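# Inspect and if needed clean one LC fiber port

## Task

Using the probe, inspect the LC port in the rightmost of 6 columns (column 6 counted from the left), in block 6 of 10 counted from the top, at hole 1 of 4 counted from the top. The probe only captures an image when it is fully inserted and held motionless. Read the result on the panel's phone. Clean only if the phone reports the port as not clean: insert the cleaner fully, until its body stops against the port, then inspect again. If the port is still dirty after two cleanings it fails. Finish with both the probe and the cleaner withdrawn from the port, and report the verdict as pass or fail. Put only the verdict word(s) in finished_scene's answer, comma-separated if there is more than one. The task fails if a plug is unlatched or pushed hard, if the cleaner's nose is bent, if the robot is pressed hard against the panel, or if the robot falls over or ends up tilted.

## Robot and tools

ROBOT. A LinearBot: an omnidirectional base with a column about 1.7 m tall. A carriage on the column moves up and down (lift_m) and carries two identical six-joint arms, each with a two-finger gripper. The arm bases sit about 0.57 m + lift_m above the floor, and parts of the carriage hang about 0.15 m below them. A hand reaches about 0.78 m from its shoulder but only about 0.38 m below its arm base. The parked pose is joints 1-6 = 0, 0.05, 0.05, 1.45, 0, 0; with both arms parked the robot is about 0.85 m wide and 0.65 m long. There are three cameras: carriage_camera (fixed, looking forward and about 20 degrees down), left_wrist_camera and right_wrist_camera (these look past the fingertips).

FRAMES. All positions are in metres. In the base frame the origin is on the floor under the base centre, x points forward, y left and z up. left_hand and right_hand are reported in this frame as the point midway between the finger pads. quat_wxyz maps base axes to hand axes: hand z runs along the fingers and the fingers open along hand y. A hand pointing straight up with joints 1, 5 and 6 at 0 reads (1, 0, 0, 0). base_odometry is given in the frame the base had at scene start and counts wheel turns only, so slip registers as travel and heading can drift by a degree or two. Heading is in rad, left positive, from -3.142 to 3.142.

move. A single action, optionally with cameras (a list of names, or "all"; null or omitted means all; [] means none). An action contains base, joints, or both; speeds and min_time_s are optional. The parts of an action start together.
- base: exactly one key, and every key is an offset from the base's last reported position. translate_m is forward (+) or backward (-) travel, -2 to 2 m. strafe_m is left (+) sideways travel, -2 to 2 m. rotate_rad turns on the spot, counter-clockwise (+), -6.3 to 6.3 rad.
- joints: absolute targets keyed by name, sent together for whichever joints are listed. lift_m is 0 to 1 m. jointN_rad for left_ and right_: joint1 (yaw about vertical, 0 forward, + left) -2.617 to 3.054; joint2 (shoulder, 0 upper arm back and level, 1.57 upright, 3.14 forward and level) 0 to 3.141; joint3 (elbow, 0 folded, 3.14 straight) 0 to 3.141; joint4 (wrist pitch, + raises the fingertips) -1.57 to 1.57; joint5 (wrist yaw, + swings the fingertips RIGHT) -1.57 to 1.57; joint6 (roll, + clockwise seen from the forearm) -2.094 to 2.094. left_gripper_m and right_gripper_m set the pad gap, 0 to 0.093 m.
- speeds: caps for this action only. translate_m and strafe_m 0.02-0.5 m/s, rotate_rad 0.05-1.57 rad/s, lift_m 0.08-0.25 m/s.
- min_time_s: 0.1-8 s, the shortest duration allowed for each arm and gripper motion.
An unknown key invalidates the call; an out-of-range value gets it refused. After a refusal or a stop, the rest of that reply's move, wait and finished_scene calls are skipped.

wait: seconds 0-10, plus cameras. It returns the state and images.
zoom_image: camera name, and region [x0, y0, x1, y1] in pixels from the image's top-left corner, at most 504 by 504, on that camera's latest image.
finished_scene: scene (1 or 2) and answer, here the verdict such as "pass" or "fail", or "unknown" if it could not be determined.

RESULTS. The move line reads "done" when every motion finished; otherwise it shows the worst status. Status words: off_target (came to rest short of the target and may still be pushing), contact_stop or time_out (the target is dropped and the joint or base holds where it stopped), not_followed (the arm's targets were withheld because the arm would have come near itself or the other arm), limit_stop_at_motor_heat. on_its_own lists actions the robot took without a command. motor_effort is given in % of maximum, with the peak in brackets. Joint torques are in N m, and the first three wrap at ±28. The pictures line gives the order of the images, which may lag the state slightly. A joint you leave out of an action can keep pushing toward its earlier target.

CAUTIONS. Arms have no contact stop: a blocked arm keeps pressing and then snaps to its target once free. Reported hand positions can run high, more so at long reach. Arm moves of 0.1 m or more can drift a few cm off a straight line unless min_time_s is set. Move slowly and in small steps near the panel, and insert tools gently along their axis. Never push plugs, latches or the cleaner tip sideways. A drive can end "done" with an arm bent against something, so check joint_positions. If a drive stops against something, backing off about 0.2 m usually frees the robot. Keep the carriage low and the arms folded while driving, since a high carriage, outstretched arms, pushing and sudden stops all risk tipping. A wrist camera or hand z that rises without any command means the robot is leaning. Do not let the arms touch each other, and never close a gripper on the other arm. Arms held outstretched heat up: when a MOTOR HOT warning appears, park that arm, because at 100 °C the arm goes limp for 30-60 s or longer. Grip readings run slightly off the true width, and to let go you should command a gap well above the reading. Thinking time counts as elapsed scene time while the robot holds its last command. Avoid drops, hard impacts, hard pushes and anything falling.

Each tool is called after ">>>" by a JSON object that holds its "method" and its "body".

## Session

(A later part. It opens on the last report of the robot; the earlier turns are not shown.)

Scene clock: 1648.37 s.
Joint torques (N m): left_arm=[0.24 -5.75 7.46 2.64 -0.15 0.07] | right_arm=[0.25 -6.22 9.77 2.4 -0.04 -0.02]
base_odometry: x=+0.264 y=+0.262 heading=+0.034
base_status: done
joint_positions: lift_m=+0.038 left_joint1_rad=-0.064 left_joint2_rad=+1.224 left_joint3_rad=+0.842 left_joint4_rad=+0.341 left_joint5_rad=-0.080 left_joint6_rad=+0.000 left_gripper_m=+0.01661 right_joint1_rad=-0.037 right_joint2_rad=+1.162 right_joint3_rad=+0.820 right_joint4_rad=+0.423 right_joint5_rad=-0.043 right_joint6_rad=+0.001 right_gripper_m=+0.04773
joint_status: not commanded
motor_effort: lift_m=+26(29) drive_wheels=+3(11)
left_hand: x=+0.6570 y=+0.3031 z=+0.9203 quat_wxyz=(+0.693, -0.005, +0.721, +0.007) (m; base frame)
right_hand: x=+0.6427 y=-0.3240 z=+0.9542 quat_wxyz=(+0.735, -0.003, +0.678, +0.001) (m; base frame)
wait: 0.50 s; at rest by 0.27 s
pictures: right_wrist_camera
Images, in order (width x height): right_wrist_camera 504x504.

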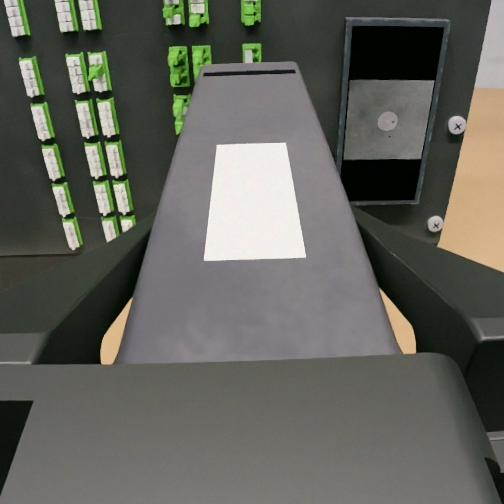

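>>> {"method": "move", "body": {"base": {"strafe_m":-0.001}, "speeds": {"strafe_m":0.02}, "cameras": []}}

>>> {"method": "wait", "body": {"seconds": 0.5, "cameras": ["right_wrist_camera"]}}

>>> {"method": "zoom_image", "body": {"camera": "right_wrist_camera", "region": [210, 0, 280, 70]}}

Scene clock: 1658.93 s.
Joint torques (N m): left_arm=[0.13 -5.76 7.47 2.64 -0.15 0.07] | right_arm=[0.27 -6.24 9.74 2.39 -0.03 -0.02]
move: done
base_odometry: x=+0.264 y=+0.261 heading=+0.034
base_status: done
joint_positions: lift_m=+0.038 left_joint1_rad=-0.064 left_joint2_rad=+1.224 left_joint3_rad=+0.842 left_joint4_rad=+0.341 left_joint5_rad=-0.080 left_joint6_rad=+0.000 left_gripper_m=+0.01661 right_joint1_rad=-0.037 right_joint2_rad=+1.162 right_joint3_rad=+0.820 right_joint4_rad=+0.423 right_joint5_rad=-0.044 right_joint6_rad=+0.001 right_gripper_m=+0.04773
joint_status: not commanded
motor_effort: lift_m=+28(30) drive_wheels=+1(5)
left_hand: x=+0.6570 y=+0.3031 z=+0.9203 quat_wxyz=(+0.693, -0.005, +0.721, +0.007) (m; base frame)
right_hand: x=+0.6427 y=-0.3239 z=+0.9542 quat_wxyz=(+0.735, -0.003, +0.678, +0.002) (m; base frame)
pictures: none
No camera images: "cameras" was empty.

Scene clock: 1659.43 s.
Joint torques (N m): left_arm=[0.24 -5.72 7.47 2.65 -0.16 0.07] | right_arm=[0.29 -6.26 9.74 2.4 -0.01 -0.02]
base_odometry: x=+0.264 y=+0.261 heading=+0.034
base_status: done
joint_positions: lift_m=+0.038 left_joint1_rad=-0.064 left_joint2_rad=+1.224 left_joint3_rad=+0.842 left_joint4_rad=+0.341 left_joint5_rad=-0.080 left_joint6_rad=+0.000 left_gripper_m=+0.01661 right_joint1_rad=-0.037 right_joint2_rad=+1.162 right_joint3_rad=+0.820 right_joint4_rad=+0.423 right_joint5_rad=-0.045 right_joint6_rad=+0.001 right_gripper_m=+0.04773
joint_status: not commanded
motor_effort: lift_m=+25(30) drive_wheels=+1(5)
left_hand: x=+0.6570 y=+0.3031 z=+0.9203 quat_wxyz=(+0.693, -0.005, +0.721, +0.007) (m; base frame)
right_hand: x=+0.6427 y=-0.3238 z=+0.9542 quat_wxyz=(+0.735, -0.004, +0.678, +0.002) (m; base frame)
wait: 0.50 s; at rest by 0.27 s
pictures: right_wrist_camera
Images, in order (width x height): right_wrist_camera 504x504.

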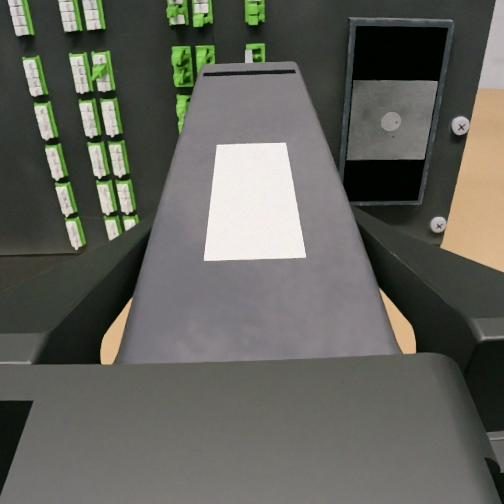

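Scaled by 7.200 from the camera's 504x504 image, which has a finer 720x720 frame.

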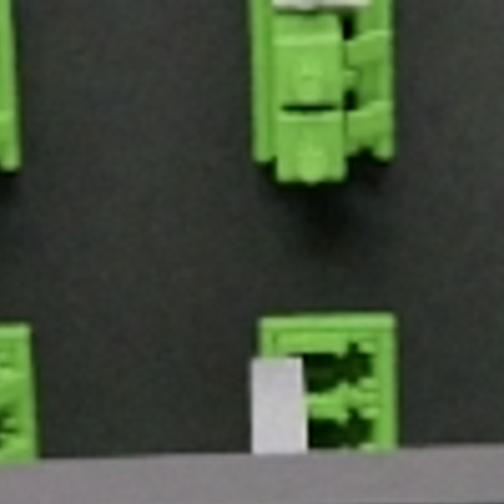

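>>> {"method": "move", "body": {"base": {"strafe_m": -0.004}, "speeds": {"strafe_m": 0.02}, "cameras": ["right_wrist_camera"]}}

>>> {"method": "zoom_image", "body": {"camera": "right_wrist_camera", "region": [210, 0, 280, 70]}}

Scene clock: 1701.40 s.
Joint torques (N m): left_arm=[0.27 -5.82 7.46 2.64 -0.16 0.06] | right_arm=[0.27 -6.26 9.73 2.39 -0.02 -0.02]
move: done
base_odometry: x=+0.264 y=+0.258 heading=+0.035
base_status: done
joint_positions: lift_m=+0.038 left_joint1_rad=-0.064 left_joint2_rad=+1.224 left_joint3_rad=+0.842 left_joint4_rad=+0.341 left_joint5_rad=-0.081 left_joint6_rad=+0.000 left_gripper_m=+0.01661 right_joint1_rad=-0.037 right_joint2_rad=+1.162 right_joint3_rad=+0.820 right_joint4_rad=+0.423 right_joint5_rad=-0.045 right_joint6_rad=+0.001 right_gripper_m=+0.04773
joint_status: not commanded
motor_effort: lift_m=+26(28) drive_wheels=+3(3)
left_hand: x=+0.6570 y=+0.3031 z=+0.9203 quat_wxyz=(+0.693, -0.005, +0.721, +0.007) (m; base frame)
right_hand: x=+0.6427 y=-0.3237 z=+0.9542 quat_wxyz=(+0.735, -0.004, +0.678, +0.002) (m; base frame)
pictures: right_wrist_camera
Images, in order (width x height): right_wrist_camera 504x504.

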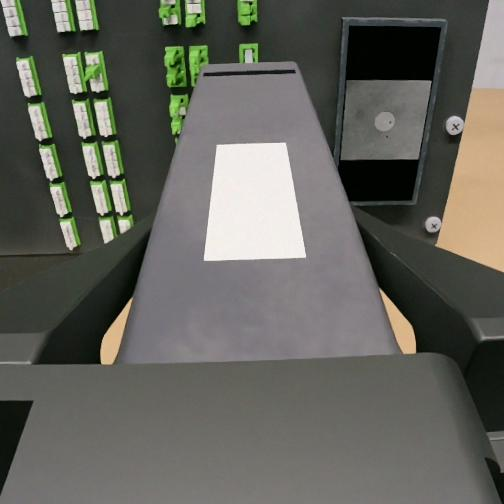

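Scaled by 7.200 from the camera's 504x504 image, which has a finer 720x720 frame.

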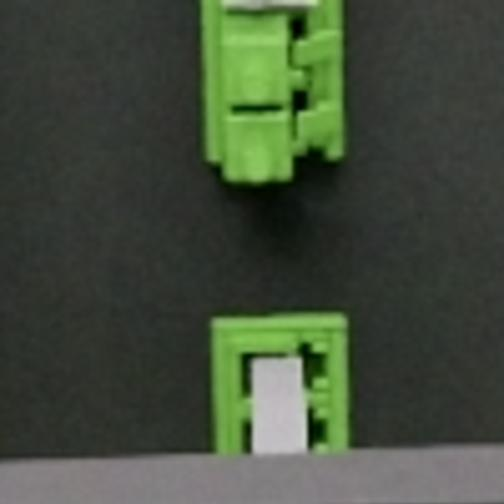

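>>> {"method": "move", "body": {"base": {"strafe_m": 0.002}, "speeds": {"strafe_m": 0.02}, "cameras": ["right_wrist_camera"]}}

>>> {"method": "zoom_image", "body": {"camera": "right_wrist_camera", "region": [210, 0, 280, 70]}}

Scene clock: 1711.93 s.
Joint torques (N m): left_arm=[0.31 -5.82 7.46 2.64 -0.13 0.07] | right_arm=[0.27 -6.3 9.74 2.39 0 -0.02]
move: done
base_odometry: x=+0.264 y=+0.260 heading=+0.035
base_status: done
joint_positions: lift_m=+0.038 left_joint1_rad=-0.064 left_joint2_rad=+1.224 left_joint3_rad=+0.842 left_joint4_rad=+0.341 left_joint5_rad=-0.081 left_joint6_rad=+0.000 left_gripper_m=+0.01661 right_joint1_rad=-0.037 right_joint2_rad=+1.162 right_joint3_rad=+0.820 right_joint4_rad=+0.423 right_joint5_rad=-0.047 right_joint6_rad=+0.001 right_gripper_m=+0.04773
joint_status: not commanded
motor_effort: lift_m=+30(30) drive_wheels=-4(7)
left_hand: x=+0.6570 y=+0.3030 z=+0.9203 quat_wxyz=(+0.693, -0.005, +0.721, +0.007) (m; base frame)
right_hand: x=+0.6427 y=-0.3234 z=+0.9542 quat_wxyz=(+0.735, -0.004, +0.678, +0.003) (m; base frame)
pictures: right_wrist_camera
Images, in order (width x height): right_wrist_camera 504x504.

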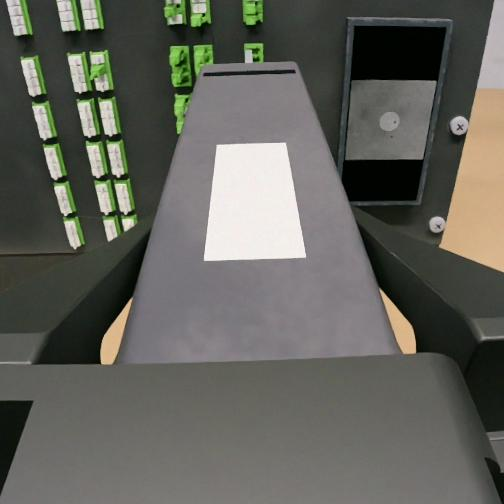

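Scaled by 7.200 from the camera's 504x504 image, which has a finer 720x720 frame.

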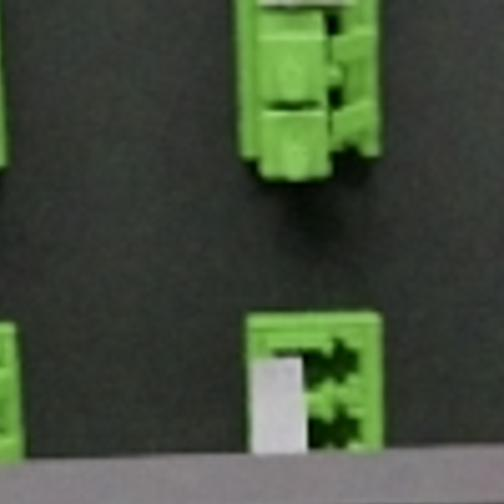

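>>> {"method": "move", "body": {"base": {"strafe_m": -0.002}, "speeds": {"strafe_m": 0.02}, "cameras": ["right_wrist_camera"]}}

>>> {"method": "zoom_image", "body": {"camera": "right_wrist_camera", "region": [210, 0, 280, 70]}}

Scene clock: 1720.60 s.
Joint torques (N m): left_arm=[0.28 -5.75 7.46 2.64 -0.15 0.07] | right_arm=[0.31 -6.26 9.73 2.39 0 -0.02]
move: done
base_odometry: x=+0.264 y=+0.258 heading=+0.035
base_status: done
joint_positions: lift_m=+0.038 left_joint1_rad=-0.064 left_joint2_rad=+1.224 left_joint3_rad=+0.842 left_joint4_rad=+0.341 left_joint5_rad=-0.081 left_joint6_rad=+0.000 left_gripper_m=+0.01661 right_joint1_rad=-0.038 right_joint2_rad=+1.162 right_joint3_rad=+0.820 right_joint4_rad=+0.423 right_joint5_rad=-0.047 right_joint6_rad=+0.001 right_gripper_m=+0.04773
joint_status: not commanded
motor_effort: lift_m=+26(30) drive_wheels=+1(2)
left_hand: x=+0.6570 y=+0.3032 z=+0.9203 quat_wxyz=(+0.693, -0.005, +0.721, +0.007) (m; base frame)
right_hand: x=+0.6427 y=-0.3238 z=+0.9542 quat_wxyz=(+0.735, -0.004, +0.678, +0.002) (m; base frame)
pictures: right_wrist_camera
Images, in order (width x height): right_wrist_camera 504x504.

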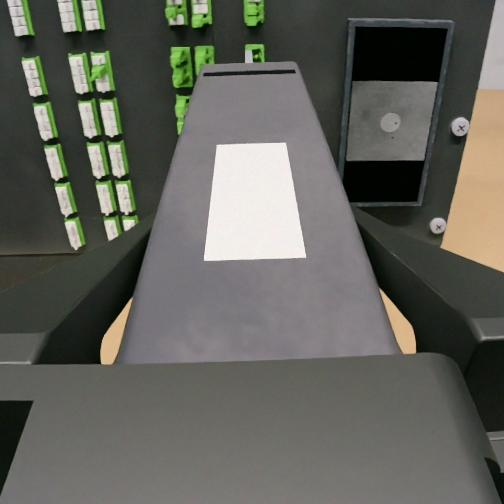

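Scaled by 7.200 from the camera's 504x504 image, which has a finer 720x720 frame.

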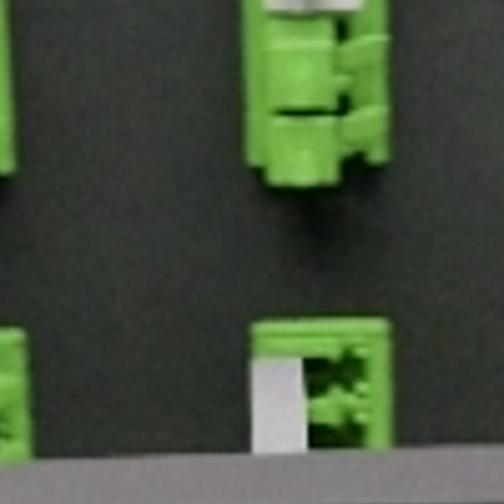

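>>> {"method": "move", "body": {"base": {"strafe_m": -0.003}, "speeds": {"strafe_m": 0.02}, "cameras": ["right_wrist_camera"]}}

>>> {"method": "zoom_image", "body": {"camera": "right_wrist_camera", "region": [210, 0, 280, 70]}}

Scene clock: 1730.00 s.
Joint torques (N m): left_arm=[0.21 -5.78 7.47 2.64 -0.15 0.07] | right_arm=[0.39 -6.26 9.69 2.39 0 -0.02]
move: done
base_odometry: x=+0.264 y=+0.255 heading=+0.035
base_status: done
joint_positions: lift_m=+0.038 left_joint1_rad=-0.064 left_joint2_rad=+1.224 left_joint3_rad=+0.842 left_joint4_rad=+0.341 left_joint5_rad=-0.081 left_joint6_rad=+0.000 left_gripper_m=+0.01661 right_joint1_rad=-0.038 right_joint2_rad=+1.162 right_joint3_rad=+0.820 right_joint4_rad=+0.423 right_joint5_rad=-0.046 right_joint6_rad=+0.001 right_gripper_m=+0.04773
joint_status: not commanded
motor_effort: lift_m=+26(31) drive_wheels=+2(6)
left_hand: x=+0.6570 y=+0.3030 z=+0.9203 quat_wxyz=(+0.693, -0.005, +0.721, +0.007) (m; base frame)
right_hand: x=+0.6427 y=-0.3242 z=+0.9542 quat_wxyz=(+0.735, -0.004, +0.678, +0.002) (m; base frame)
pictures: right_wrist_camera
Images, in order (width x height): right_wrist_camera 504x504.

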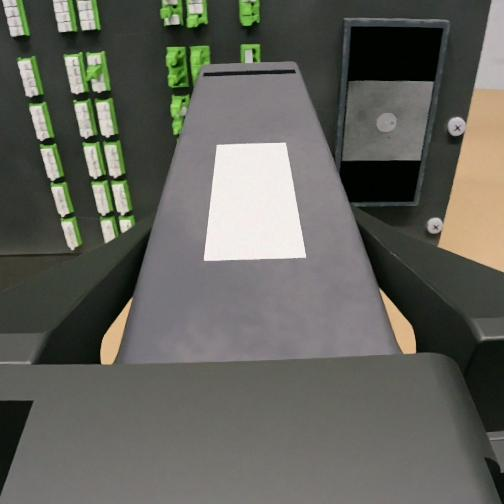

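Scaled by 7.200 from the camera's 504x504 image, which has a finer 720x720 frame.

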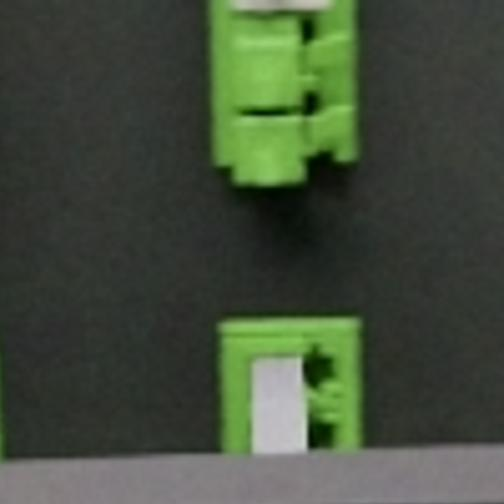

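>>> {"method": "move", "body": {"joints": {"lift_m": 0.0367}, "base": {"translate_m": 0.004}, "speeds": {"translate_m": 0.02}, "cameras": ["right_wrist_camera"]}}

>>> {"method": "zoom_image", "body": {"camera": "right_wrist_camera", "region": [210, 0, 280, 70]}}

Scene clock: 1740.60 s.
Joint torques (N m): left_arm=[0.25 -5.79 7.49 2.64 -0.15 0.07] | right_arm=[0.39 -6.22 9.73 2.39 -0.01 -0.02]
move: done
base_odometry: x=+0.268 y=+0.255 heading=+0.036
base_status: done
joint_positions: lift_m=+0.037 left_joint1_rad=-0.064 left_joint2_rad=+1.224 left_joint3_rad=+0.842 left_joint4_rad=+0.341 left_joint5_rad=-0.081 left_joint6_rad=+0.000 left_gripper_m=+0.01661 right_joint1_rad=-0.038 right_joint2_rad=+1.161 right_joint3_rad=+0.820 right_joint4_rad=+0.424 right_joint5_rad=-0.046 right_joint6_rad=+0.001 right_gripper_m=+0.04773
joint_status: all done
motor_effort: lift_m=+28(30) drive_wheels=-5(10)
left_hand: x=+0.6570 y=+0.3030 z=+0.9195 quat_wxyz=(+0.693, -0.005, +0.721, +0.007) (m; base frame)
right_hand: x=+0.6426 y=-0.3242 z=+0.9537 quat_wxyz=(+0.736, -0.004, +0.677, +0.002) (m; base frame)
pictures: right_wrist_camera
Images, in order (width x height): right_wrist_camera 504x504.

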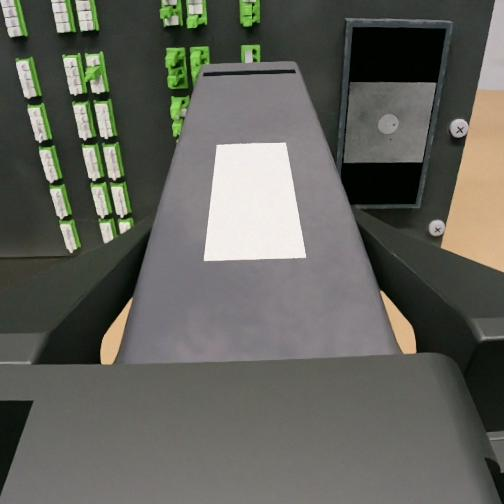

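Scaled by 7.200 from the camera's 504x504 image, which has a finer 720x720 frame.

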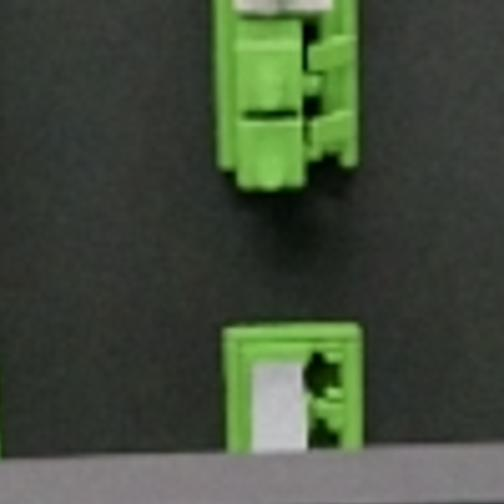

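>>> {"method": "move", "body": {"joints": {"lift_m": 0.0362}, "base": {"translate_m": 0.005}, "speeds": {"translate_m": 0.02}, "cameras": ["right_wrist_camera"]}}

>>> {"method": "zoom_image", "body": {"camera": "right_wrist_camera", "region": [210, 0, 280, 70]}}

Scene clock: 1764.83 s.
Joint torques (N m): left_arm=[0.27 -5.86 7.5 2.64 -0.15 0.07] | right_arm=[0.36 -6.17 9.73 2.4 -0.01 -0.01]
move: done
base_odometry: x=+0.273 y=+0.255 heading=+0.036
base_status: done
joint_positions: lift_m=+0.036 left_joint1_rad=-0.064 left_joint2_rad=+1.224 left_joint3_rad=+0.842 left_joint4_rad=+0.341 left_joint5_rad=-0.081 left_joint6_rad=+0.000 left_gripper_m=+0.01661 right_joint1_rad=-0.038 right_joint2_rad=+1.161 right_joint3_rad=+0.820 right_joint4_rad=+0.424 right_joint5_rad=-0.046 right_joint6_rad=+0.001 right_gripper_m=+0.04773
joint_status: all done
motor_effort: lift_m=+27(30) drive_wheels=-1(10)
left_hand: x=+0.6570 y=+0.3030 z=+0.9190 quat_wxyz=(+0.693, -0.005, +0.721, +0.007) (m; base frame)
right_hand: x=+0.6424 y=-0.3242 z=+0.9536 quat_wxyz=(+0.736, -0.004, +0.677, +0.002) (m; base frame)
pictures: right_wrist_camera
Images, in order (width x height): right_wrist_camera 504x504.

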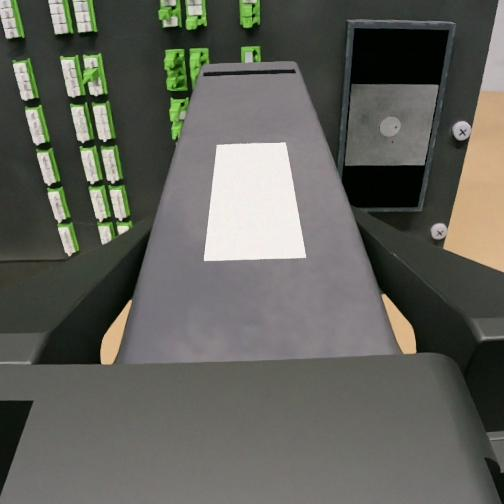

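Scaled by 7.200 from the camera's 504x504 image, which has a finer 720x720 frame.

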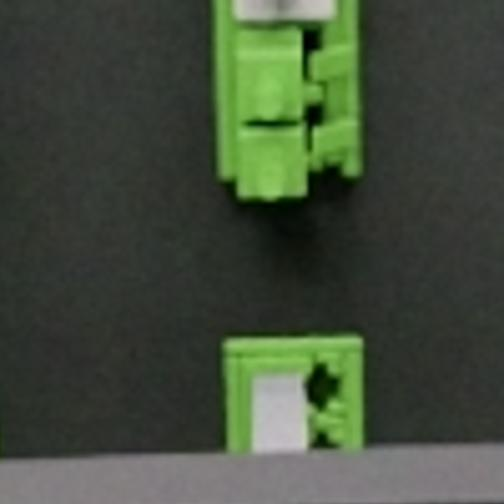

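Inside, sum .9154.

>>> {"method": "move", "body": {"joints": {"lift_m": 0.0357}, "base": {"translate_m": 0.005}, "speeds": {"translate_m": 0.02}, "cameras": ["right_wrist_camera"]}}

>>> {"method": "zoom_image", "body": {"camera": "right_wrist_camera", "region": [210, 0, 280, 70]}}

Scene clock: 1781.00 s.
Joint torques (N m): left_arm=[0.27 -5.75 7.49 2.65 -0.15 0.06] | right_arm=[0.43 -6.24 9.74 2.38 -0.01 -0.02]
move: done
base_odometry: x=+0.278 y=+0.255 heading=+0.036
base_status: done
joint_positions: lift_m=+0.036 left_joint1_rad=-0.064 left_joint2_rad=+1.224 left_joint3_rad=+0.842 left_joint4_rad=+0.341 left_joint5_rad=-0.081 left_joint6_rad=+0.000 left_gripper_m=+0.01661 right_joint1_rad=-0.038 right_joint2_rad=+1.161 right_joint3_rad=+0.820 right_joint4_rad=+0.425 right_joint5_rad=-0.046 right_joint6_rad=+0.001 right_gripper_m=+0.04773
joint_status: all done
motor_effort: lift_m=+24(29) drive_wheels=+0(8)
left_hand: x=+0.6570 y=+0.3030 z=+0.9184 quat_wxyz=(+0.693, -0.005, +0.721, +0.007) (m; base frame)
right_hand: x=+0.6424 y=-0.3242 z=+0.9533 quat_wxyz=(+0.736, -0.004, +0.677, +0.002) (m; base frame)
pictures: right_wrist_camera
Images, in order (width x height): right_wrist_camera 504x504.

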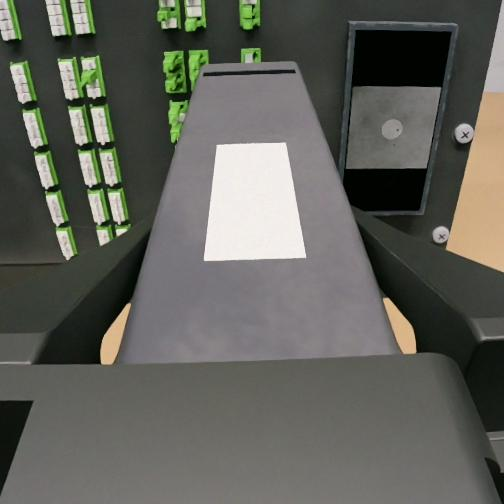

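Scaled by 7.200 from the camera's 504x504 image, which has a finer 720x720 frame.

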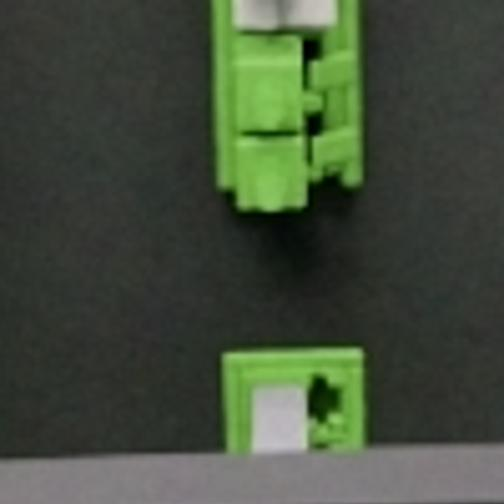

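Sum .9204. Next.

>>> {"method": "move", "body": {"base": {"translate_m": 0.003}, "speeds": {"translate_m": 0.02}, "cameras": ["right_wrist_camera"]}}

>>> {"method": "wait", "body": {"seconds": 2.5, "cameras": ["right_wrist_camera"]}}

>>> {"method": "zoom_image", "body": {"camera": "right_wrist_camera", "region": [340, 10, 460, 220]}}

Scene clock: 1788.90 s.
Joint torques (N m): left_arm=[0.25 -5.74 7.39 2.64 -0.14 0.07] | right_arm=[0.39 -5.42 9.77 2.44 -0.01 -0.02]
move: done
base_odometry: x=+0.281 y=+0.255 heading=+0.036
base_status: done
joint_positions: lift_m=+0.036 left_joint1_rad=-0.064 left_joint2_rad=+1.224 left_joint3_rad=+0.842 left_joint4_rad=+0.341 left_joint5_rad=-0.081 left_joint6_rad=+0.000 left_gripper_m=+0.01661 right_joint1_rad=-0.038 right_joint2_rad=+1.153 right_joint3_rad=+0.820 right_joint4_rad=+0.417 right_joint5_rad=-0.046 right_joint6_rad=+0.001 right_gripper_m=+0.04773
joint_status: not commanded
motor_effort: lift_m=+29(31) drive_wheels=+0(8)
left_hand: x=+0.6570 y=+0.3030 z=+0.9184 quat_wxyz=(+0.693, -0.005, +0.721, +0.007) (m; base frame)
right_hand: x=+0.6408 y=-0.3241 z=+0.9544 quat_wxyz=(+0.736, -0.004, +0.677, +0.002) (m; base frame)
pictures: right_wrist_camera
Images, in order (width x height): right_wrist_camera 504x504.

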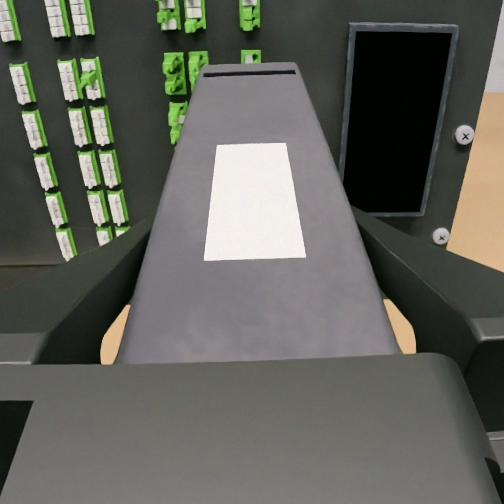

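Scene clock: 1791.40 s.
Joint torques (N m): left_arm=[0.25 -5.82 7.47 2.65 -0.15 0.07] | right_arm=[0.43 -5.42 9.74 2.43 -0.01 -0.02]
base_odometry: x=+0.281 y=+0.255 heading=+0.036
base_status: done
joint_positions: lift_m=+0.036 left_joint1_rad=-0.064 left_joint2_rad=+1.224 left_joint3_rad=+0.842 left_joint4_rad=+0.341 left_joint5_rad=-0.081 left_joint6_rad=+0.000 left_gripper_m=+0.01661 right_joint1_rad=-0.038 right_joint2_rad=+1.153 right_joint3_rad=+0.820 right_joint4_rad=+0.417 right_joint5_rad=-0.046 right_joint6_rad=+0.001 right_gripper_m=+0.04773
joint_status: not commanded
motor_effort: lift_m=+27(31) drive_wheels=-1(8)
left_hand: x=+0.6570 y=+0.3030 z=+0.9184 quat_wxyz=(+0.693, -0.005, +0.721, +0.007) (m; base frame)
right_hand: x=+0.6408 y=-0.3241 z=+0.9544 quat_wxyz=(+0.736, -0.004, +0.677, +0.002) (m; base frame)
wait: 2.50 s; at rest by 0.27 s
pictures: right_wrist_camera
Images, in order (width x height): right_wrist_camera 504x504.

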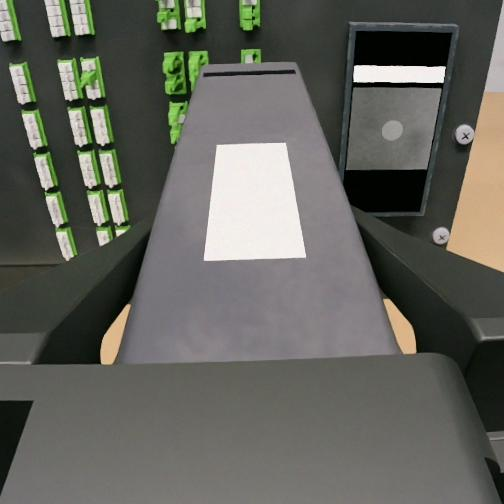

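Scaled by 2.400 from the camera's 504x504 image, which has a finer 720x720 frame.

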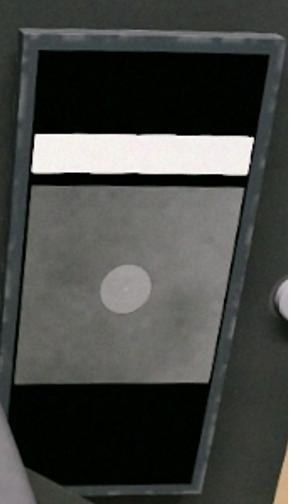

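>>> {"method": "zoom_image", "body": {"camera": "right_wrist_camera", "region": [345, 80, 445, 180]}}

>>> {"method": "zoom_image", "body": {"camera": "right_wrist_camera", "region": [375, 110, 415, 150]}}

Scaled by 5.040 from the camera's 504x504 image, which has a finer 720x720 frame.

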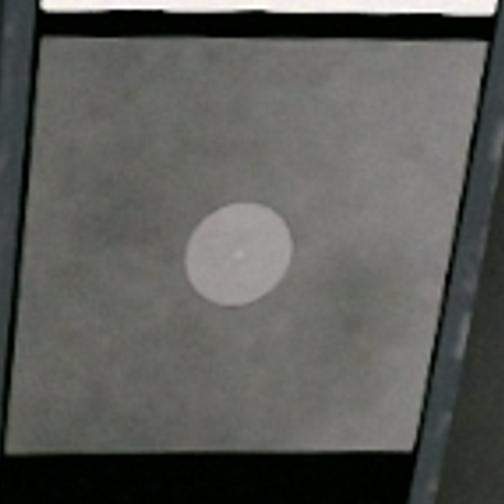

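Scaled by 12.600 from the camera's 504x504 image, which has a finer 720x720 frame.

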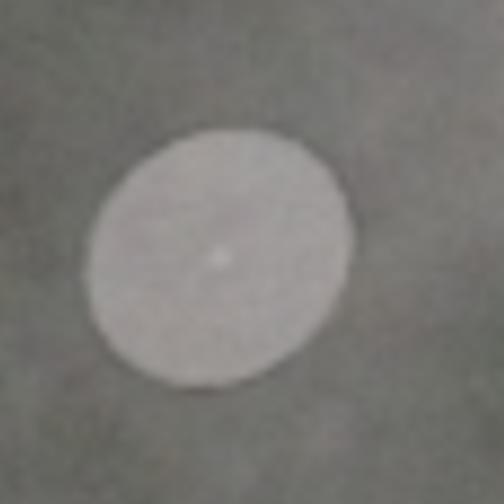

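Clean. Withdraw.

>>> {"method": "move", "body": {"base": {"translate_m": -0.04}, "speeds": {"translate_m": 0.03}, "cameras": ["right_wrist_camera"]}}

>>> {"method": "move", "body": {"base": {"translate_m": -0.2}, "speeds": {"translate_m": 0.1}, "cameras": ["carriage_camera", "right_wrist_camera"]}}

Scene clock: 1811.27 s.
Joint torques (N m): left_arm=[0.25 -5.85 7.47 2.65 -0.15 0.07] | right_arm=[0.42 -5.44 9.74 2.4 0 -0.02]
move: done
base_odometry: x=+0.241 y=+0.254 heading=+0.036
base_status: done
joint_positions: lift_m=+0.036 left_joint1_rad=-0.064 left_joint2_rad=+1.224 left_joint3_rad=+0.842 left_joint4_rad=+0.341 left_joint5_rad=-0.081 left_joint6_rad=+0.000 left_gripper_m=+0.01661 right_joint1_rad=-0.038 right_joint2_rad=+1.153 right_joint3_rad=+0.820 right_joint4_rad=+0.420 right_joint5_rad=-0.046 right_joint6_rad=+0.001 right_gripper_m=+0.04773
joint_status: not commanded
motor_effort: lift_m=+27(30) drive_wheels=+0(13)
left_hand: x=+0.6570 y=+0.3030 z=+0.9184 quat_wxyz=(+0.693, -0.005, +0.721, +0.007) (m; base frame)
right_hand: x=+0.6407 y=-0.3241 z=+0.9551 quat_wxyz=(+0.737, -0.004, +0.676, +0.002) (m; base frame)
pictures: right_wrist_camera
Images, in order (width x height): right_wrist_camera 504x504.

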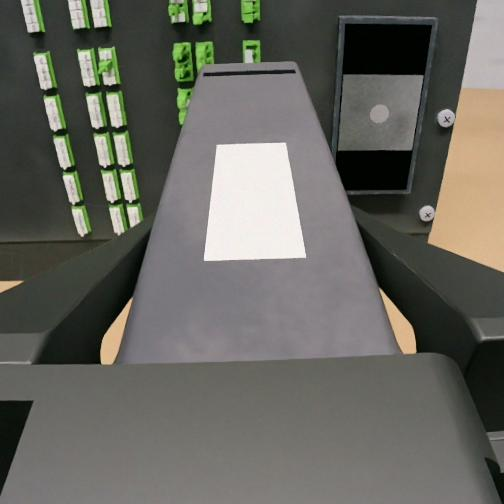

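Scene clock: 1813.97 s.
Joint torques (N m): left_arm=[0.27 -5.82 7.47 2.64 -0.15 0.07] | right_arm=[0.38 -5.46 9.77 2.41 0 -0.02]
move: done
base_odometry: x=+0.042 y=+0.247 heading=+0.036
base_status: done
joint_positions: lift_m=+0.036 left_joint1_rad=-0.064 left_joint2_rad=+1.224 left_joint3_rad=+0.842 left_joint4_rad=+0.341 left_joint5_rad=-0.081 left_joint6_rad=+0.000 left_gripper_m=+0.01661 right_joint1_rad=-0.038 right_joint2_rad=+1.153 right_joint3_rad=+0.820 right_joint4_rad=+0.421 right_joint5_rad=-0.046 right_joint6_rad=+0.001 right_gripper_m=+0.04773
joint_status: not commanded
motor_effort: lift_m=+29(29) drive_wheels=-3(7)
left_hand: x=+0.6570 y=+0.3030 z=+0.9184 quat_wxyz=(+0.693, -0.005, +0.721, +0.007) (m; base frame)
right_hand: x=+0.6407 y=-0.3241 z=+0.9553 quat_wxyz=(+0.737, -0.004, +0.675, +0.002) (m; base frame)
pictures: carriage_camera, right_wrist_camera
Images, in order (width x height): carriage_camera 504x504, right_wrist_camera 504x504.

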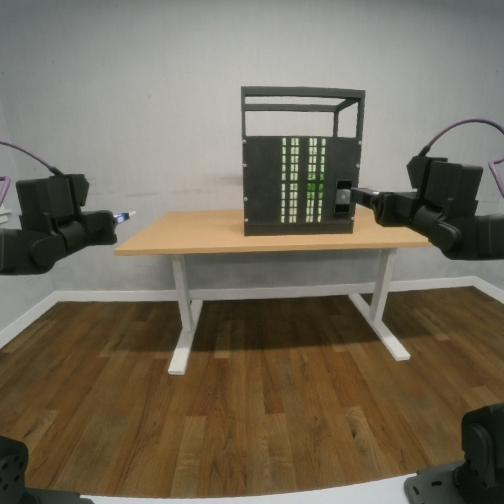

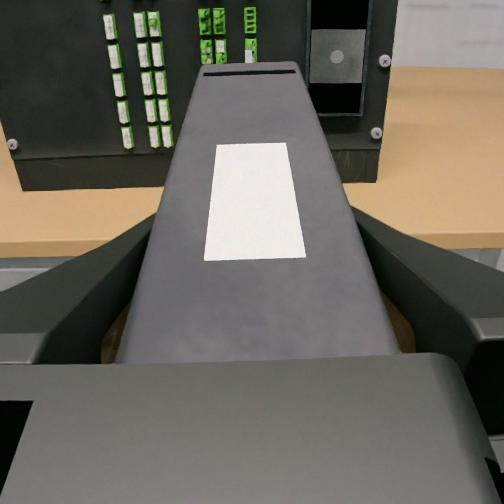

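>>> {"method": "finished_scene", "body": {"scene": 2, "answer": "pass"}}

The scene is finished: the task was done.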